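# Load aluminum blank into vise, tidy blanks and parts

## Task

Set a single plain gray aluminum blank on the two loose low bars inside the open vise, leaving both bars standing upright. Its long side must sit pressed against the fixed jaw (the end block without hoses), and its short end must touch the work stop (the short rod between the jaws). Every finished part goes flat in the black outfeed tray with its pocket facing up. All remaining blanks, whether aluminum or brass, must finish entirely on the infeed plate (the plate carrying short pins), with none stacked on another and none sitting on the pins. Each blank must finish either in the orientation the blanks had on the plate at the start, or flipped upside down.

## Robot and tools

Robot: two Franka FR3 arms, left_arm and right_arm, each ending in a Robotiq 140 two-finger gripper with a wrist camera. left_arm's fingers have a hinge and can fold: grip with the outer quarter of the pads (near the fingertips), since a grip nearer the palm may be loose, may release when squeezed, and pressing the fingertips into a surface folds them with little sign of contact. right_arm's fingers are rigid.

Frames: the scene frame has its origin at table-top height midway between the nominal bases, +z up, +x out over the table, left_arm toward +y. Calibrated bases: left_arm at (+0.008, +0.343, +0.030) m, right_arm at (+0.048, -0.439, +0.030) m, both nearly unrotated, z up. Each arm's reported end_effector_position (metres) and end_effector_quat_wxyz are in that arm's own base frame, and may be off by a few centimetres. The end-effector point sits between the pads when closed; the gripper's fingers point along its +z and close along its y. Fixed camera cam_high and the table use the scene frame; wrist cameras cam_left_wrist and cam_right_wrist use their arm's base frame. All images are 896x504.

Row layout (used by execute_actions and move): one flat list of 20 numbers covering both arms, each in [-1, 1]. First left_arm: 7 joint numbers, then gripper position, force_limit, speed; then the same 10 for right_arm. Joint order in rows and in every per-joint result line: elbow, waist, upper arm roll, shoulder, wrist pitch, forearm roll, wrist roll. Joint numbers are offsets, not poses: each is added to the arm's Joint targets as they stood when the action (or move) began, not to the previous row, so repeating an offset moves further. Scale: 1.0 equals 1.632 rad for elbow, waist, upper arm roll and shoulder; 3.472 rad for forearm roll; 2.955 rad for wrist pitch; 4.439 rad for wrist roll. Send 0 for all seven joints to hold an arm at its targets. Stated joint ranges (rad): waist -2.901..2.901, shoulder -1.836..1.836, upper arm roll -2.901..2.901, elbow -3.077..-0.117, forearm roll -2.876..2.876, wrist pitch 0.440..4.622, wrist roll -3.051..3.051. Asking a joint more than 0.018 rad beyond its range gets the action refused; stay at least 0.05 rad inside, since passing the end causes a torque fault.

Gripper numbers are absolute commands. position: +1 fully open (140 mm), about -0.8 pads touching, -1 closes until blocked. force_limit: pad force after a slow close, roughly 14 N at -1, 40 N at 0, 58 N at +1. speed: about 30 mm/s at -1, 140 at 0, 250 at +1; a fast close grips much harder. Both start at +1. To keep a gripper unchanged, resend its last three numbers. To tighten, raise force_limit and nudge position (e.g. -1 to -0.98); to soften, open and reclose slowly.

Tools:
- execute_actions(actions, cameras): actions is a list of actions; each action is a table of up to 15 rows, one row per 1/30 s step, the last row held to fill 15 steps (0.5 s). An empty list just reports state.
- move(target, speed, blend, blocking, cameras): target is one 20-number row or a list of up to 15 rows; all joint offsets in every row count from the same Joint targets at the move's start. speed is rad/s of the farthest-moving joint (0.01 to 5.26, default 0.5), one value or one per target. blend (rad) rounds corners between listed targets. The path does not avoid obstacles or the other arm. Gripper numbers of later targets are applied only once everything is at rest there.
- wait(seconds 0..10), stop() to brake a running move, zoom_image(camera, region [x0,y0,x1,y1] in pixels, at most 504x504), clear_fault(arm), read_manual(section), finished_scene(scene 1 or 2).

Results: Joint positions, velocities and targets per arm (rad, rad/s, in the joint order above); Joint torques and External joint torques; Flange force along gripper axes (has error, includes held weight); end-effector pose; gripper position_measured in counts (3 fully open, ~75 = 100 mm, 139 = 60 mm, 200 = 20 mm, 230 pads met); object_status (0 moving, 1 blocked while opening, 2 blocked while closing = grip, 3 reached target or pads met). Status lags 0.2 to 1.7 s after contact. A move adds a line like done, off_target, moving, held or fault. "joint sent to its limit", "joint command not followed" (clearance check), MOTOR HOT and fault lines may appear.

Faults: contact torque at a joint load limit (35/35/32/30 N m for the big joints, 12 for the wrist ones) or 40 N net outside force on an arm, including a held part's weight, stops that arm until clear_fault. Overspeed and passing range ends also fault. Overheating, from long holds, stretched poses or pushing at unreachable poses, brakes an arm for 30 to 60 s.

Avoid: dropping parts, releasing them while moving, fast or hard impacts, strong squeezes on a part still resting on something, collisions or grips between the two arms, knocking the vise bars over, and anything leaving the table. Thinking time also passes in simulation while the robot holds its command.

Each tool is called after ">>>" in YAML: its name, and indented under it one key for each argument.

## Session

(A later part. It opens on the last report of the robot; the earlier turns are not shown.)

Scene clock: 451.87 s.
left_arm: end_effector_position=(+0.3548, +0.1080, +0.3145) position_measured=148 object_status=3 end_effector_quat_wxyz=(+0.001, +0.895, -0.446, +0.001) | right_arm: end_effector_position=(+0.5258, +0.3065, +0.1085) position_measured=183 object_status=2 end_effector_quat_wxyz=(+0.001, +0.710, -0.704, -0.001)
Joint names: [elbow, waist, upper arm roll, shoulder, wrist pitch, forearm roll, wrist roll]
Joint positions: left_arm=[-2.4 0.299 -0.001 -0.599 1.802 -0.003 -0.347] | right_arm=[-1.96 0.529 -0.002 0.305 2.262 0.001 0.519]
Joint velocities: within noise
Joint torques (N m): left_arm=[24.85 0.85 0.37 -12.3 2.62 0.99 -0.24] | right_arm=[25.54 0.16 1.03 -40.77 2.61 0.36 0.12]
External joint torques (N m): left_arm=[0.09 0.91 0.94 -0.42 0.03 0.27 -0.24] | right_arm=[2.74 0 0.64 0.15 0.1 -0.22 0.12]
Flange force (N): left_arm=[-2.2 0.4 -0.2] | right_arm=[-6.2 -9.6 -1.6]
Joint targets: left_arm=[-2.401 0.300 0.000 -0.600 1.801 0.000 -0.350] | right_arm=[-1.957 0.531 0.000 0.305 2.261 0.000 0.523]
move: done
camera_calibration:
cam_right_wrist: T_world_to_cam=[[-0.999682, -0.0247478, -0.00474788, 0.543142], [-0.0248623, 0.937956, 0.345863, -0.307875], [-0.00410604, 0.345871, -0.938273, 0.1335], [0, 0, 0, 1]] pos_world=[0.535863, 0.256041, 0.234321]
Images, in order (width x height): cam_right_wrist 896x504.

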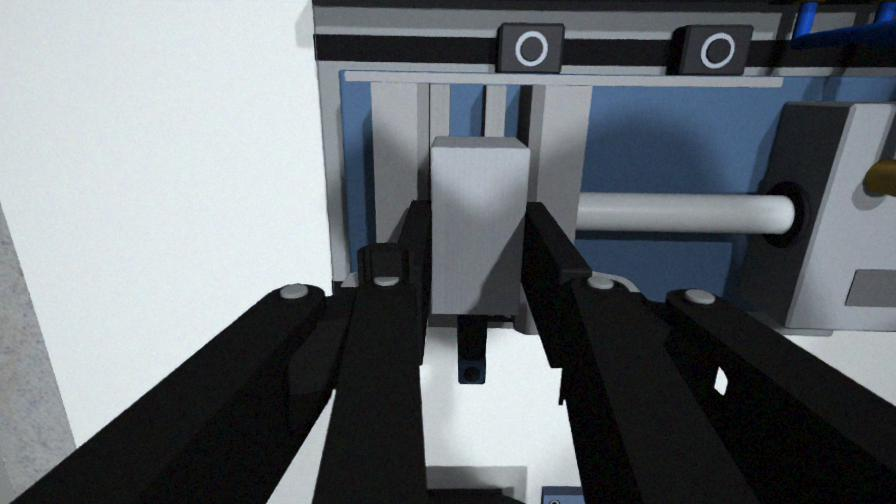

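>>> move:
  target: [0,0,0,0,0,0,0,-0.15,-0.5,-1,0.001223,0.00088,0,0.00082,-0.00022,0,0.000324,-1,-0.5,-1]
  speed: 0.05
  cameras: []

>>> move:
  target: [0,0,0,0,0,0,0,-0.15,-0.5,-1,0.001223,0.00088,0,0.00082,-0.00022,0,0.000324,-1,-0.5,-1]
  speed: 0.05
  cameras: []

Scene clock: 454.97 s.
left_arm: end_effector_position=(+0.3548, +0.1080, +0.3145) position_measured=148 object_status=3 end_effector_quat_wxyz=(+0.001, +0.895, -0.446, +0.001) | right_arm: end_effector_position=(+0.5259, +0.3073, +0.1085) position_measured=183 object_status=2 end_effector_quat_wxyz=(+0.001, +0.710, -0.705, -0.001)
Joint names: [elbow, waist, upper arm roll, shoulder, wrist pitch, forearm roll, wrist roll]
Joint positions: left_arm=[-2.4 0.299 -0.001 -0.599 1.802 -0.003 -0.347] | right_arm=[-1.959 0.53 -0.002 0.306 2.262 0.001 0.521]
Joint velocities: within noise
Joint torques (N m): left_arm=[24.91 0.89 0.39 -12.26 2.63 1 -0.18] | right_arm=[25.63 0.42 1.47 -40.82 2.6 0.4 0.09]
External joint torques (N m): left_arm=[0.17 0.95 0.96 -0.36 0.05 0.27 -0.18] | right_arm=[2.87 0.49 1.28 0.05 0.1 -0.17 0.09]
Flange force (N): left_arm=[-2.2 0.0 -0.3] | right_arm=[-7.1 -9.4 -1.9]
Joint targets: left_arm=[-2.401 0.300 0.000 -0.600 1.801 0.000 -0.350] | right_arm=[-1.955 0.532 0.000 0.306 2.261 0.000 0.524]
move: done
No camera images: "cameras" was empty.

Scene clock: 455.67 s.
left_arm: end_effector_position=(+0.3548, +0.1080, +0.3145) position_measured=148 object_status=3 end_effector_quat_wxyz=(+0.001, +0.895, -0.446, +0.001) | right_arm: end_effector_position=(+0.5260, +0.3074, +0.1084) position_measured=183 object_status=2 end_effector_quat_wxyz=(+0.002, +0.709, -0.705, +0.000)
Joint names: [elbow, waist, upper arm roll, shoulder, wrist pitch, forearm roll, wrist roll]
Joint positions: left_arm=[-2.4 0.299 -0.001 -0.599 1.802 -0.003 -0.347] | right_arm=[-1.957 0.531 -0.002 0.307 2.261 0.001 0.522]
Joint velocities: within noise
Joint torques (N m): left_arm=[24.9 0.82 0.42 -12.25 2.63 0.99 -0.22] | right_arm=[25.75 1.18 2.11 -40.77 2.77 0.54 0.15]
External joint torques (N m): left_arm=[0.2 0.84 0.94 -0.39 0.05 0.26 -0.22] | right_arm=[2.84 1.07 1.77 0.38 0.25 -0.03 0.15]
Flange force (N): left_arm=[-2.1 0.0 -0.4] | right_arm=[-8.2 -9.5 -1.1]
Joint targets: left_arm=[-2.401 0.300 0.000 -0.600 1.801 0.000 -0.350] | right_arm=[-1.953 0.534 0.000 0.308 2.260 0.000 0.526]
move: done
No camera images: "cameras" was empty.

>>> move:
  target: [0,0,0,0,0,0,0,-0.15,-0.5,-1,0.000927,-0.00138,0,0.00062,-0.00017,0,-0.00051,-1,-0.5,-1]
  speed: 0.05
  cameras: []

>>> move:
  target: [0,0,0,0,0,0,0,-0.15,-0.5,-1,0.00215,-0.0005,0,0.00144,-0.00039,0,-0.000184,-1,-0.5,-1]
  speed: 0.05
  cameras: []

>>> move:
  target: [0,0,0,0,0,0,0,-0.15,-0.5,-1,0.00215,-0.0005,0,0.00144,-0.00039,0,-0.000184,-1,-0.5,-1]
  speed: 0.05
  cameras: []

Scene clock: 462.47 s.
left_arm: end_effector_position=(+0.3548, +0.1080, +0.3145) position_measured=148 object_status=3 end_effector_quat_wxyz=(+0.001, +0.895, -0.446, +0.001) | right_arm: end_effector_position=(+0.5260, +0.3074, +0.1083) position_measured=183 object_status=2 end_effector_quat_wxyz=(+0.002, +0.709, -0.705, +0.000)
Joint names: [elbow, waist, upper arm roll, shoulder, wrist pitch, forearm roll, wrist roll]
Joint positions: left_arm=[-2.4 0.299 -0.001 -0.599 1.802 -0.003 -0.347] | right_arm=[-1.955 0.531 -0.002 0.308 2.259 0 0.523]
Joint velocities: within noise
Joint torques (N m): left_arm=[24.89 0.85 0.41 -12.3 2.64 1 -0.21] | right_arm=[25.92 0.79 2.16 -40.68 2.87 0.64 0]
External joint torques (N m): left_arm=[0.17 0.86 0.91 -0.46 0.05 0.27 -0.21] | right_arm=[3.07 0.89 2 0.4 0.36 0.06 0]
Flange force (N): left_arm=[-2.2 0.3 -0.3] | right_arm=[-8.3 -10.3 -1.0]
Joint targets: left_arm=[-2.401 0.300 0.000 -0.600 1.801 0.000 -0.350] | right_arm=[-1.952 0.531 0.000 0.309 2.260 0.000 0.524]
move: done
No camera images: "cameras" was empty.

Scene clock: 463.17 s.
left_arm: end_effector_position=(+0.3548, +0.1080, +0.3145) position_measured=148 object_status=3 end_effector_quat_wxyz=(+0.001, +0.895, -0.446, +0.001) | right_arm: end_effector_position=(+0.5264, +0.3075, +0.1079) position_measured=183 object_status=2 end_effector_quat_wxyz=(+0.003, +0.709, -0.705, -0.001)
Joint names: [elbow, waist, upper arm roll, shoulder, wrist pitch, forearm roll, wrist roll]
Joint positions: left_arm=[-2.4 0.299 -0.001 -0.599 1.802 -0.003 -0.347] | right_arm=[-1.952 0.53 -0.002 0.311 2.257 0 0.523]
Joint velocities: within noise
Joint torques (N m): left_arm=[24.9 0.85 0.45 -12.29 2.63 0.99 -0.21] | right_arm=[26.35 0.45 2.18 -40.96 2.99 0.69 -0.07]
External joint torques (N m): left_arm=[0.23 0.82 0.91 -0.45 0.05 0.26 -0.21] | right_arm=[3.59 0.62 2.08 0.02 0.5 0.12 -0.07]
Flange force (N): left_arm=[-2.1 0.2 -0.5] | right_arm=[-8.5 -11.3 -1.6]
Joint targets: left_arm=[-2.401 0.300 0.000 -0.600 1.801 0.000 -0.350] | right_arm=[-1.948 0.531 0.000 0.311 2.258 0.000 0.523]
move: done
No camera images: "cameras" was empty.

Scene clock: 463.87 s.
left_arm: end_effector_position=(+0.3548, +0.1080, +0.3145) position_measured=148 object_status=3 end_effector_quat_wxyz=(+0.001, +0.895, -0.446, +0.001) | right_arm: end_effector_position=(+0.5270, +0.3075, +0.1075) position_measured=183 object_status=2 end_effector_quat_wxyz=(+0.003, +0.709, -0.705, -0.001)
Joint names: [elbow, waist, upper arm roll, shoulder, wrist pitch, forearm roll, wrist roll]
Joint positions: left_arm=[-2.4 0.299 -0.001 -0.599 1.802 -0.003 -0.347] | right_arm=[-1.949 0.53 -0.002 0.314 2.256 0 0.523]
Joint velocities: within noise
Joint torques (N m): left_arm=[24.88 0.85 0.4 -12.31 2.63 1 -0.22] | right_arm=[26.39 0.16 1.9 -41.28 3.03 0.7 -0.12]
External joint torques (N m): left_arm=[0.1 0.87 0.92 -0.4 0.04 0.27 -0.22] | right_arm=[3.54 0.23 1.72 0 0.53 0.13 -0.12]
Flange force (N): left_arm=[-2.2 0.3 -0.2] | right_arm=[-7.7 -11.5 -1.5]
Joint targets: left_arm=[-2.401 0.300 0.000 -0.600 1.801 0.000 -0.350] | right_arm=[-1.945 0.530 0.000 0.313 2.257 0.000 0.522]
move: done
No camera images: "cameras" was empty.

>>> move:
  target: [0,0,0,0,0,0,0,-0.15,-0.5,-1,0.00252,-0.0005,0,0.00074,-0.00098,0,-0.000184,-1,-0.5,-1]
  speed: 0.05
  cameras: []

>>> move:
  target: [0,0,0,0,0,0,0,-0.15,-0.5,-1,0.00215,-0.0005,0,0.00144,-0.00039,0,-0.000184,-1,-0.5,-1]
  speed: 0.05
  cameras: []

>>> move:
  target: [0,0,0,0,0,0,0,-0.15,-0.5,-1,0.00215,-0.0005,0,0.00144,-0.00039,0,-0.000184,-1,-0.5,-1]
  speed: 0.05
  cameras: ["cam_right_wrist"]

Scene clock: 468.00 s.
left_arm: end_effector_position=(+0.3548, +0.1080, +0.3145) position_measured=148 object_status=3 end_effector_quat_wxyz=(+0.001, +0.895, -0.446, +0.001) | right_arm: end_effector_position=(+0.5277, +0.3075, +0.1077) position_measured=183 object_status=2 end_effector_quat_wxyz=(+0.004, +0.709, -0.705, -0.001)
Joint names: [elbow, waist, upper arm roll, shoulder, wrist pitch, forearm roll, wrist roll]
Joint positions: left_arm=[-2.4 0.299 -0.001 -0.599 1.802 -0.003 -0.347] | right_arm=[-1.945 0.53 -0.002 0.316 2.254 0 0.523]
Joint velocities: within noise
Joint torques (N m): left_arm=[24.92 0.8 0.38 -12.26 2.63 0.99 -0.2] | right_arm=[26.15 -0.09 1.76 -41.79 2.85 0.69 -0.05]
External joint torques (N m): left_arm=[0.26 0.81 0.9 -0.42 0.06 0.26 -0.21] | right_arm=[3.42 -0.04 1.55 -0.67 0.37 0.12 -0.05]
Flange force (N): left_arm=[-2.0 0.0 -0.5] | right_arm=[-6.4 -9.8 -2.8]
Joint targets: left_arm=[-2.401 0.300 0.000 -0.600 1.801 0.000 -0.350] | right_arm=[-1.940 0.529 0.000 0.314 2.254 0.000 0.521]
move: done
No camera images: "cameras" was empty.

Scene clock: 468.70 s.
left_arm: end_effector_position=(+0.3548, +0.1080, +0.3145) position_measured=148 object_status=3 end_effector_quat_wxyz=(+0.001, +0.895, -0.446, +0.001) | right_arm: end_effector_position=(+0.5285, +0.3076, +0.1078) position_measured=183 object_status=2 end_effector_quat_wxyz=(+0.004, +0.709, -0.706, -0.001)
Joint names: [elbow, waist, upper arm roll, shoulder, wrist pitch, forearm roll, wrist roll]
Joint positions: left_arm=[-2.4 0.299 -0.001 -0.599 1.802 -0.003 -0.347] | right_arm=[-1.942 0.529 -0.002 0.318 2.252 0 0.523]
Joint velocities: within noise
Joint torques (N m): left_arm=[24.9 0.82 0.44 -12.29 2.65 0.99 -0.2] | right_arm=[26.75 -0.14 1.49 -41.68 3.04 0.67 -0.23]
External joint torques (N m): left_arm=[0.15 0.88 1.01 -0.37 0.06 0.26 -0.2] | right_arm=[3.78 -0.28 1.11 -0.13 0.53 0.1 -0.23]
Flange force (N): left_arm=[-2.2 0.0 -0.3] | right_arm=[-7.1 -12.6 -1.9]
Joint targets: left_arm=[-2.401 0.300 0.000 -0.600 1.801 0.000 -0.350] | right_arm=[-1.937 0.528 0.000 0.317 2.253 0.000 0.520]
move: done
No camera images: "cameras" was empty.

Scene clock: 469.40 s.
left_arm: end_effector_position=(+0.3548, +0.1080, +0.3145) position_measured=148 object_status=3 end_effector_quat_wxyz=(+0.001, +0.895, -0.446, +0.001) | right_arm: end_effector_position=(+0.5286, +0.3076, +0.1078) position_measured=183 object_status=2 end_effector_quat_wxyz=(+0.005, +0.709, -0.706, -0.001)
Joint names: [elbow, waist, upper arm roll, shoulder, wrist pitch, forearm roll, wrist roll]
Joint positions: left_arm=[-2.4 0.299 -0.001 -0.599 1.802 -0.003 -0.347] | right_arm=[-1.939 0.529 -0.002 0.32 2.248 0 0.523]
Joint velocities: within noise
Joint torques (N m): left_arm=[24.93 0.81 0.42 -12.24 2.63 0.99 -0.2] | right_arm=[26.9 -0.69 1.11 -41.36 3.33 0.55 -0.25]
External joint torques (N m): left_arm=[0.12 0.83 0.93 -0.25 0.04 0.26 -0.2] | right_arm=[4.01 -0.78 0.78 0.08 0.83 -0.03 -0.25]
Flange force (N): left_arm=[-2.0 -0.2 -0.2] | right_arm=[-7.0 -14.0 -1.2]
Joint targets: left_arm=[-2.401 0.300 0.000 -0.600 1.801 0.000 -0.350] | right_arm=[-1.933 0.527 0.000 0.319 2.252 0.000 0.520]
move: done
camera_calibration:
cam_right_wrist: T_world_to_cam=[[-0.999762, -0.021779, 0.000988842, 0.544483], [-0.0201302, 0.939591, 0.341707, -0.311087], [-0.00837113, 0.341606, -0.939806, 0.136249], [0, 0, 0, 1]] pos_world=[0.539232, 0.25761, 0.23381]
Images, in order (width x height): cam_right_wrist 896x504.

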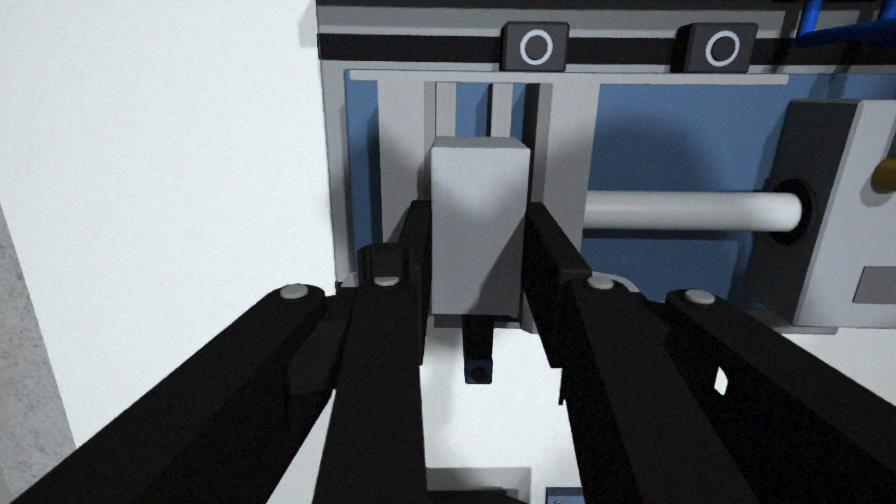

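>>> move:
  target:
    - [0,0,0,0,0,0,0,-0.15,-0.5,-1,-0.00215,0.0005,0,-0.00144,0.00039,0,0.000184,-1,-0.5,-1]
    - [0,0,0,0,0,0,0,-0.15,-0.5,-1,-0.002614,0.0005,0,-0.000564,0.00113,0,0.000184,-1,-0.5,-1]
  speed: 0.05
  cameras: []

>>> move:
  target: [0,0,0,0,0,0,0,-0.15,-0.5,-1,-0.000464,0,0,0.000876,0.00074,0,0,-1,-0.5,-1]
  speed: 0.05
  cameras: []

>>> move:
  target: [0,0,0,0,0,0,0,-0.15,-0.5,-1,-0.000464,0,0,0.000876,0.00074,0,0,-1,-0.5,-1]
  speed: 0.05
  cameras: []

Scene clock: 475.03 s.
left_arm: end_effector_position=(+0.3548, +0.1080, +0.3144) position_measured=148 object_status=3 end_effector_quat_wxyz=(+0.001, +0.895, -0.446, +0.001) | right_arm: end_effector_position=(+0.5286, +0.3076, +0.1078) position_measured=183 object_status=2 end_effector_quat_wxyz=(+0.005, +0.709, -0.706, -0.001)
Joint names: [elbow, waist, upper arm roll, shoulder, wrist pitch, forearm roll, wrist roll]
Joint positions: left_arm=[-2.4 0.299 -0.001 -0.599 1.802 -0.003 -0.347] | right_arm=[-1.938 0.529 -0.002 0.32 2.248 0 0.523]
Joint velocities: within noise
Joint torques (N m): left_arm=[24.94 0.82 0.39 -12.28 2.65 0.99 -0.18] | right_arm=[25.21 -0.3 1.06 -41.72 3.14 0.58 -0.18]
External joint torques (N m): left_arm=[0.24 0.86 0.93 -0.48 0.06 0.26 -0.18] | right_arm=[2.23 -0.34 0.77 -0.1 0.63 0 -0.18]
Flange force (N): left_arm=[-2.2 0.2 -0.5] | right_arm=[-3.8 -7.1 -0.5]
Joint targets: left_arm=[-2.401 0.300 0.000 -0.600 1.801 0.000 -0.350] | right_arm=[-1.938 0.528 0.000 0.318 2.255 0.000 0.520]
move: done
No camera images: "cameras" was empty.

Scene clock: 475.73 s.
left_arm: end_effector_position=(+0.3548, +0.1080, +0.3144) position_measured=148 object_status=3 end_effector_quat_wxyz=(+0.001, +0.895, -0.446, +0.001) | right_arm: end_effector_position=(+0.5286, +0.3076, +0.1077) position_measured=183 object_status=2 end_effector_quat_wxyz=(+0.005, +0.709, -0.706, -0.001)
Joint names: [elbow, waist, upper arm roll, shoulder, wrist pitch, forearm roll, wrist roll]
Joint positions: left_arm=[-2.4 0.299 -0.001 -0.599 1.802 -0.003 -0.347] | right_arm=[-1.939 0.529 -0.002 0.32 2.248 0 0.523]
Joint velocities: within noise
Joint torques (N m): left_arm=[24.93 0.86 0.44 -12.26 2.64 0.98 -0.16] | right_arm=[25.08 -0.33 1.09 -41.29 3.35 0.55 -0.15]
External joint torques (N m): left_arm=[0.25 0.85 0.92 -0.47 0.06 0.25 -0.16] | right_arm=[2.38 -0.21 0.95 -0.09 0.89 -0.02 -0.15]
Flange force (N): left_arm=[-2.2 0.2 -0.5] | right_arm=[-4.2 -7.2 -0.1]
Joint targets: left_arm=[-2.401 0.300 0.000 -0.600 1.801 0.000 -0.350] | right_arm=[-1.938 0.528 0.000 0.320 2.258 0.000 0.520]
move: done
No camera images: "cameras" was empty.

Scene clock: 476.43 s.
left_arm: end_effector_position=(+0.3548, +0.1080, +0.3144) position_measured=148 object_status=3 end_effector_quat_wxyz=(+0.001, +0.895, -0.446, +0.001) | right_arm: end_effector_position=(+0.5286, +0.3076, +0.1068) position_measured=183 object_status=2 end_effector_quat_wxyz=(+0.005, +0.709, -0.706, -0.001)
Joint names: [elbow, waist, upper arm roll, shoulder, wrist pitch, forearm roll, wrist roll]
Joint positions: left_arm=[-2.4 0.299 -0.001 -0.599 1.802 -0.003 -0.347] | right_arm=[-1.939 0.529 -0.002 0.321 2.25 0 0.523]
Joint velocities: within noise
Joint torques (N m): left_arm=[24.92 0.88 0.42 -12.24 2.64 0.98 -0.2] | right_arm=[24.96 -0.11 1.28 -41.08 3.32 0.68 -0.2]
External joint torques (N m): left_arm=[0.18 0.95 0.99 -0.35 0.06 0.26 -0.2] | right_arm=[2.14 -0.11 1.03 0.3 0.83 0.1 -0.2]
Flange force (N): left_arm=[-2.2 -0.1 -0.3] | right_arm=[-4.3 -7.3 0.6]
Joint targets: left_arm=[-2.401 0.300 0.000 -0.600 1.801 0.000 -0.350] | right_arm=[-1.939 0.528 0.000 0.321 2.260 0.000 0.520]
move: done
No camera images: "cameras" was empty.

>>> move:
  target: [0,0,0,0,0,0,0,-0.15,-0.5,-1,-0.000464,0,0,0.000876,0.00074,0,0,-1,-0.5,-1]
  speed: 0.05
  cameras: []

>>> move:
  target: [0,0,0,0,0,0,0,-0.15,-0.5,-1,-0.000464,0,0,0.000876,0.00074,0,0,-1,-0.5,-1]
  speed: 0.05
  cameras: []

Scene clock: 479.80 s.
left_arm: end_effector_position=(+0.3548, +0.1080, +0.3144) position_measured=148 object_status=3 end_effector_quat_wxyz=(+0.001, +0.895, -0.446, +0.001) | right_arm: end_effector_position=(+0.5286, +0.3076, +0.1059) position_measured=183 object_status=2 end_effector_quat_wxyz=(+0.005, +0.709, -0.706, -0.001)
Joint names: [elbow, waist, upper arm roll, shoulder, wrist pitch, forearm roll, wrist roll]
Joint positions: left_arm=[-2.4 0.299 -0.001 -0.599 1.802 -0.003 -0.347] | right_arm=[-1.94 0.529 -0.002 0.322 2.252 0 0.523]
Joint velocities: within noise
Joint torques (N m): left_arm=[24.88 0.83 0.37 -12.32 2.64 0.97 -0.18] | right_arm=[24.94 -0.13 1.56 -41.09 3.32 0.68 -0.2]
External joint torques (N m): left_arm=[0.17 0.75 0.77 -0.45 0.06 0.23 -0.18] | right_arm=[2.13 -0.07 1.36 0.34 0.84 0.11 -0.2]
Flange force (N): left_arm=[-1.9 0.4 -0.3] | right_arm=[-4.5 -7.3 0.6]
Joint targets: left_arm=[-2.401 0.300 0.000 -0.600 1.801 0.000 -0.350] | right_arm=[-1.940 0.528 0.000 0.323 2.262 0.000 0.520]
move: done
No camera images: "cameras" was empty.

Scene clock: 480.50 s.
left_arm: end_effector_position=(+0.3548, +0.1080, +0.3144) position_measured=148 object_status=3 end_effector_quat_wxyz=(+0.001, +0.895, -0.446, +0.001) | right_arm: end_effector_position=(+0.5286, +0.3076, +0.1054) position_measured=183 object_status=2 end_effector_quat_wxyz=(+0.005, +0.709, -0.706, -0.001)
Joint names: [elbow, waist, upper arm roll, shoulder, wrist pitch, forearm roll, wrist roll]
Joint positions: left_arm=[-2.4 0.299 -0.001 -0.599 1.802 -0.003 -0.347] | right_arm=[-1.94 0.529 -0.002 0.323 2.253 0 0.523]
Joint velocities: within noise
Joint torques (N m): left_arm=[24.92 0.84 0.41 -12.2 2.63 0.99 -0.19] | right_arm=[24.69 -0.09 1.56 -40.03 3.54 0.68 -0.16]
External joint torques (N m): left_arm=[0.27 0.86 0.93 -0.42 0.06 0.26 -0.19] | right_arm=[1.87 0.04 1.42 1.45 1.05 0.11 -0.16]
Flange force (N): left_arm=[-2.1 0.0 -0.6] | right_arm=[-5.5 -8.6 2.9]
Joint targets: left_arm=[-2.401 0.300 0.000 -0.600 1.801 0.000 -0.350] | right_arm=[-1.941 0.528 0.000 0.324 2.264 0.000 0.520]
move: off_target (right_arm); right_arm: the wrist pitch is farthest, 0.011 rad from its target
No camera images: "cameras" was empty.

>>> move:
  target: [0,0,0,0,0,0,0,-0.15,-0.5,-1,0.002446,0.00176,0,0.00164,-0.00044,0,0.00065,-1,-0.5,-1]
  speed: 0.05
  cameras: []

>>> move:
  target: [0,0,0,0,0,0,0,-0.15,-0.5,-1,0.001223,0.00088,0,0.00082,-0.00022,0,0.000324,-1,-0.5,-1]
  speed: 0.05
  cameras: []

Scene clock: 485.27 s.
left_arm: end_effector_position=(+0.3548, +0.1080, +0.3144) position_measured=148 object_status=3 end_effector_quat_wxyz=(+0.001, +0.895, -0.446, +0.001) | right_arm: end_effector_position=(+0.5286, +0.3076, +0.1054) position_measured=183 object_status=2 end_effector_quat_wxyz=(+0.005, +0.709, -0.706, -0.001)
Joint names: [elbow, waist, upper arm roll, shoulder, wrist pitch, forearm roll, wrist roll]
Joint positions: left_arm=[-2.4 0.299 -0.001 -0.599 1.802 -0.003 -0.347] | right_arm=[-1.94 0.529 -0.002 0.323 2.253 0 0.523]
Joint velocities: within noise
Joint torques (N m): left_arm=[24.9 0.86 0.42 -12.28 2.64 0.98 -0.19] | right_arm=[25.78 0.63 1.6 -39.1 4.08 0.69 -0.05]
External joint torques (N m): left_arm=[0.24 0.93 1 -0.53 0.06 0.26 -0.19] | right_arm=[3 0.71 1.41 2.31 1.6 0.12 -0.05]
Flange force (N): left_arm=[-2.4 0.3 -0.5] | right_arm=[-9.5 -13.6 4.4]
Joint targets: left_arm=[-2.401 0.300 0.000 -0.600 1.801 0.000 -0.350] | right_arm=[-1.937 0.531 0.000 0.327 2.263 0.000 0.523]
move: done
No camera images: "cameras" was empty.

Scene clock: 485.97 s.
left_arm: end_effector_position=(+0.3548, +0.1080, +0.3144) position_measured=148 object_status=3 end_effector_quat_wxyz=(+0.001, +0.895, -0.446, +0.001) | right_arm: end_effector_position=(+0.5286, +0.3076, +0.1054) position_measured=183 object_status=2 end_effector_quat_wxyz=(+0.005, +0.709, -0.706, -0.001)
Joint names: [elbow, waist, upper arm roll, shoulder, wrist pitch, forearm roll, wrist roll]
Joint positions: left_arm=[-2.4 0.299 -0.001 -0.599 1.802 -0.003 -0.347] | right_arm=[-1.939 0.529 -0.002 0.324 2.252 0 0.523]
Joint velocities: within noise
Joint torques (N m): left_arm=[24.93 0.84 0.42 -12.26 2.65 0.99 -0.21] | right_arm=[26.11 1.61 2.54 -38.76 4.21 0.71 0.03]
External joint torques (N m): left_arm=[0.24 0.81 0.88 -0.43 0.07 0.25 -0.21] | right_arm=[3.42 1.44 2.13 2.52 1.74 0.14 0.03]
Flange force (N): left_arm=[-2.0 0.1 -0.5] | right_arm=[-11.7 -14.7 4.7]
Joint targets: left_arm=[-2.401 0.300 0.000 -0.600 1.801 0.000 -0.350] | right_arm=[-1.935 0.533 0.000 0.328 2.262 0.000 0.525]
move: done
No camera images: "cameras" was empty.

>>> move:
  target:
    - [0,0,0,0,0,0,0,-0.15,-0.5,-1,-0.0041,-0.00171,0,-0.00417,-0.00005,0,-0.00063,-1,-0.5,-1]
    - [0,0,0,0,0,0,0,-0.15,-0.5,-1,-0.0041,-0.00171,0,-0.00417,-0.00005,0,-0.00063,-0.15,-0.5,-1]
  speed: [0.05,0.05]
  cameras: ["cam_right_wrist"]

Scene clock: 496.40 s.
left_arm: end_effector_position=(+0.3548, +0.1080, +0.3144) position_measured=148 object_status=3 end_effector_quat_wxyz=(+0.001, +0.895, -0.446, +0.001) | right_arm: end_effector_position=(+0.5297, +0.3082, +0.1059) position_measured=148 object_status=0 end_effector_quat_wxyz=(+0.003, +0.709, -0.706, -0.001)
Joint names: [elbow, waist, upper arm roll, shoulder, wrist pitch, forearm roll, wrist roll]
Joint positions: left_arm=[-2.4 0.299 -0.001 -0.599 1.802 -0.003 -0.347] | right_arm=[-1.941 0.529 -0.002 0.323 2.258 0 0.523]
Joint velocities: within noise
Joint torques (N m): left_arm=[24.89 0.83 0.37 -12.26 2.64 0.98 -0.14] | right_arm=[24.19 -0.35 1.03 -41.38 2.71 0.6 -0.07]
External joint torques (N m): left_arm=[0.14 0.85 0.9 -0.34 0.05 0.25 -0.14] | right_arm=[1.4 -0.32 0.81 0.07 0.22 0.03 -0.07]
Flange force (N): left_arm=[-2.1 0.0 -0.3] | right_arm=[-2.7 -4.9 -0.5]
Joint targets: left_arm=[-2.401 0.300 0.000 -0.600 1.801 0.000 -0.350] | right_arm=[-1.941 0.530 0.000 0.321 2.262 0.000 0.522]
move: done
camera_calibration:
cam_right_wrist: T_world_to_cam=[[-0.99976, -0.0217667, -0.00266157, 0.54596], [-0.0213559, 0.938876, 0.343593, -0.310339], [-0.00498, 0.343567, -0.939115, 0.131647], [0, 0, 0, 1]] pos_world=[0.539857, 0.258024, 0.231715]
Images, in order (width x height): cam_right_wrist 896x504.

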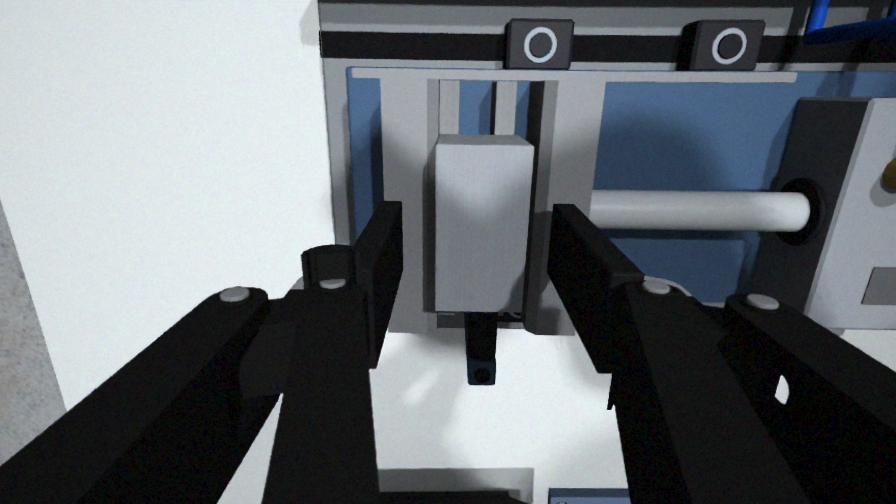

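>>> move:
  target:
    - [0,0,0,0,0,0,0,-0.15,-0.5,-1, 0.00969,0,0,-0.01693,-0.0147,0,0,-0.15,-0.5,-1]
    - [0,0,0,0,0,0,0,-0.15,-0.5,-1, 0.03854,0,0,-0.05887,-0.05343,0,0,-0.15,-0.5,-1]
  speed: [0.05, 0.2]
  blend: [0.01, 0]
  cameras: ["cam_right_wrist", "cam_high"]

Scene clock: 509.93 s.
left_arm: end_effector_position=(+0.3548, +0.1080, +0.3144) position_measured=148 object_status=3 end_effector_quat_wxyz=(+0.001, +0.895, -0.446, +0.001) | right_arm: end_effector_position=(+0.5300, +0.3085, +0.1805) position_measured=148 object_status=3 end_effector_quat_wxyz=(-0.003, +0.709, -0.706, +0.001)
Joint names: [elbow, waist, upper arm roll, shoulder, wrist pitch, forearm roll, wrist roll]
Joint positions: left_arm=[-2.4 0.299 -0.001 -0.599 1.802 -0.003 -0.347] | right_arm=[-1.879 0.529 -0.002 0.225 2.109 0 0.523]
Joint velocities: left_arm=[within noise] | right_arm=[0 0 0 -0.001 -0.005 0 -0.001]
Joint torques (N m): left_arm=[24.92 0.82 0.47 -12.26 2.64 0.98 -0.17] | right_arm=[25.53 -0.34 0.94 -39.07 2.25 0.67 -0.12]
External joint torques (N m): left_arm=[0.2 0.85 1.02 -0.36 0.06 0.25 -0.18] | right_arm=[1.52 -0.34 0.77 0.47 -0.27 0.03 -0.12]
Flange force (N): left_arm=[-2.2 -0.1 -0.4] | right_arm=[-3.9 -7.0 -2.1]
Joint targets: left_arm=[-2.401 0.300 0.000 -0.600 1.801 0.000 -0.350] | right_arm=[-1.878 0.530 0.000 0.225 2.104 0.000 0.522]
move: done
camera_calibration:
cam_right_wrist: T_world_to_cam=[[-0.999689, -0.0216815, -0.0123359, 0.548216], [-0.0246231, 0.936888, 0.348762, -0.334837], [0.00399572, 0.348957, -0.93713, 0.194945], [0, 0, 0, 1]] pos_world=[0.539022, 0.257563, 0.30623]
Images, in order (width x height): cam_high 896x504, cam_right_wrist 896x504.

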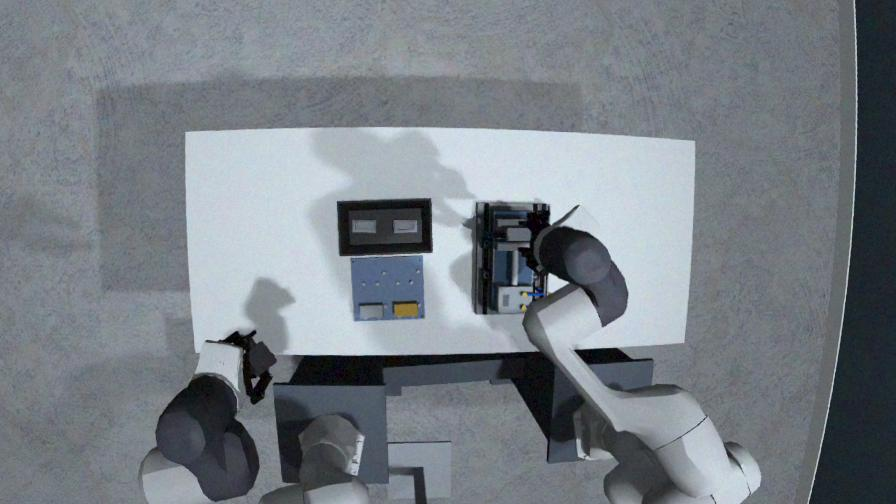

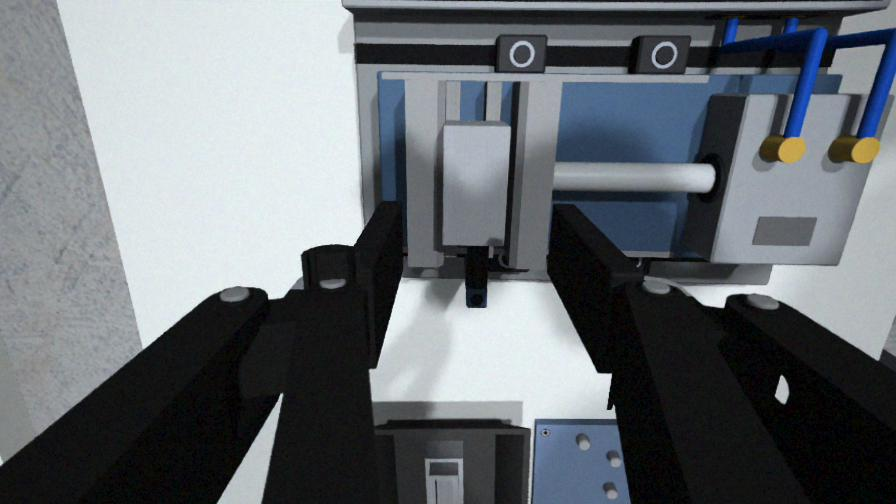

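>>> zoom_image:
  camera: "cam_right_wrist"
  region: [370, 60, 610, 320]

Scaled by 1.938 from the camera's 896x504 image, which has a finer 1280x720 frame.

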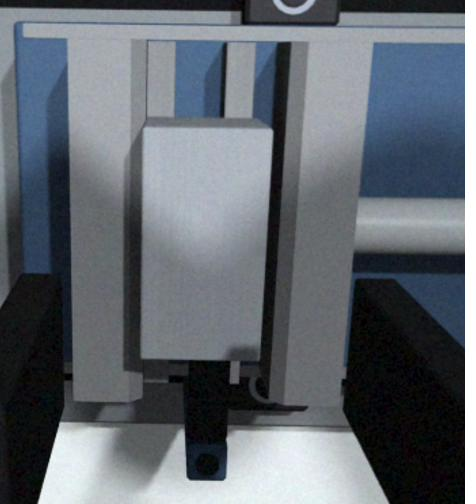

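>>> move:
  target: [0,0,0,0,0,0,0,-0.15,-0.5,-1, 0,-0.3676,0,-0.05,0,0,0,-0.15,-0.5,-1]
  speed: 0.7
  cameras: ["cam_high"]

>>> zoom_image:
  camera: "cam_high"
  region: [465, 195, 565, 320]

>>> zoom_image:
  camera: "cam_high"
  region: [330, 190, 440, 330]

Scene clock: 526.87 s.
left_arm: end_effector_position=(+0.3547, +0.1080, +0.3144) position_measured=148 object_status=3 end_effector_quat_wxyz=(+0.001, +0.895, -0.446, +0.001) | right_arm: end_effector_position=(+0.6215, -0.0457, +0.2302) position_measured=148 object_status=3 end_effector_quat_wxyz=(+0.036, -0.468, +0.883, -0.023)
Joint names: [elbow, waist, upper arm roll, shoulder, wrist pitch, forearm roll, wrist roll]
Joint positions: left_arm=[-2.4 0.299 -0.001 -0.599 1.802 -0.003 -0.347] | right_arm=[-1.879 -0.071 -0.002 0.144 2.108 0 0.523]
Joint velocities: within noise
Joint torques (N m): left_arm=[24.92 0.84 0.4 -12.23 2.64 0.98 -0.26] | right_arm=[26.15 -0.42 0.99 -37.25 2.49 0.7 -0.09]
External joint torques (N m): left_arm=[0.17 0.88 0.93 -0.3 0.05 0.25 -0.26] | right_arm=[1.48 -0.38 0.9 0.38 -0.24 0.03 -0.08]
Flange force (N): left_arm=[-1.9 -0.1 -0.3] | right_arm=[-3.8 -6.4 -2.1]
Joint targets: left_arm=[-2.401 0.300 0.000 -0.600 1.801 0.000 -0.350] | right_arm=[-1.878 -0.070 0.000 0.144 2.104 0.000 0.522]
move: done
Images, in order (width x height): cam_high 896x504.

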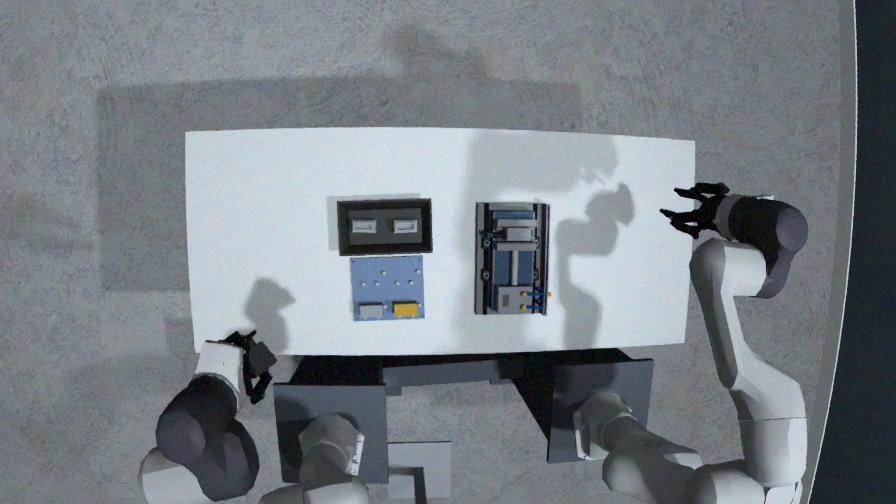

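Scaled by 4.032 from the camera's 896x504 image, which has a finer 1280x720 frame.

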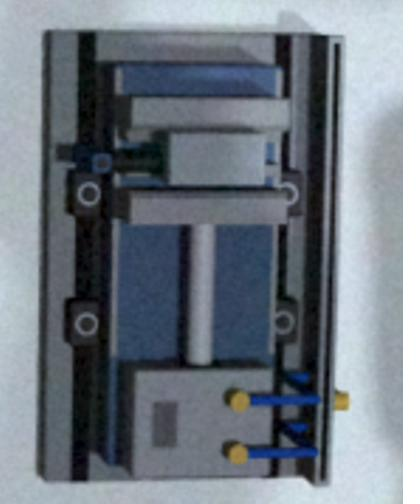

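Scaled by 3.600 from the camera's 896x504 image, which has a finer 1280x720 frame.

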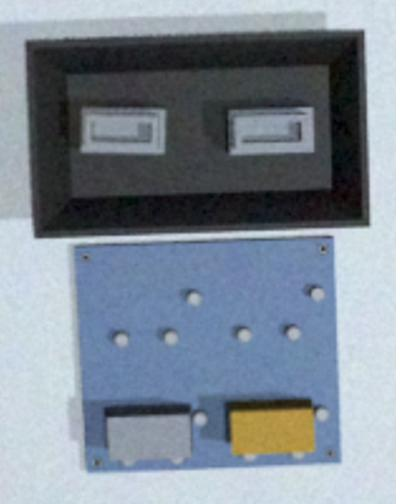

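>>> zoom_image:
  camera: "cam_high"
  region: [478, 210, 548, 256]

Scaled by 7.200 from the camera's 896x504 image, which has a finer 1280x720 frame.

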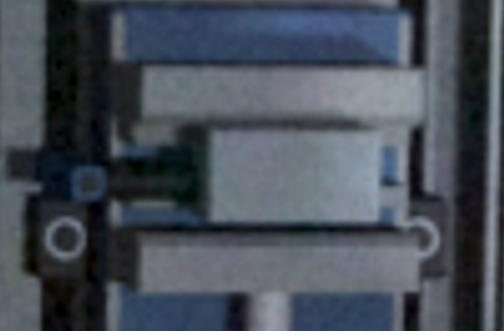

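>>> finished_scene:
  scene: 2

The scene is finished: the task was done.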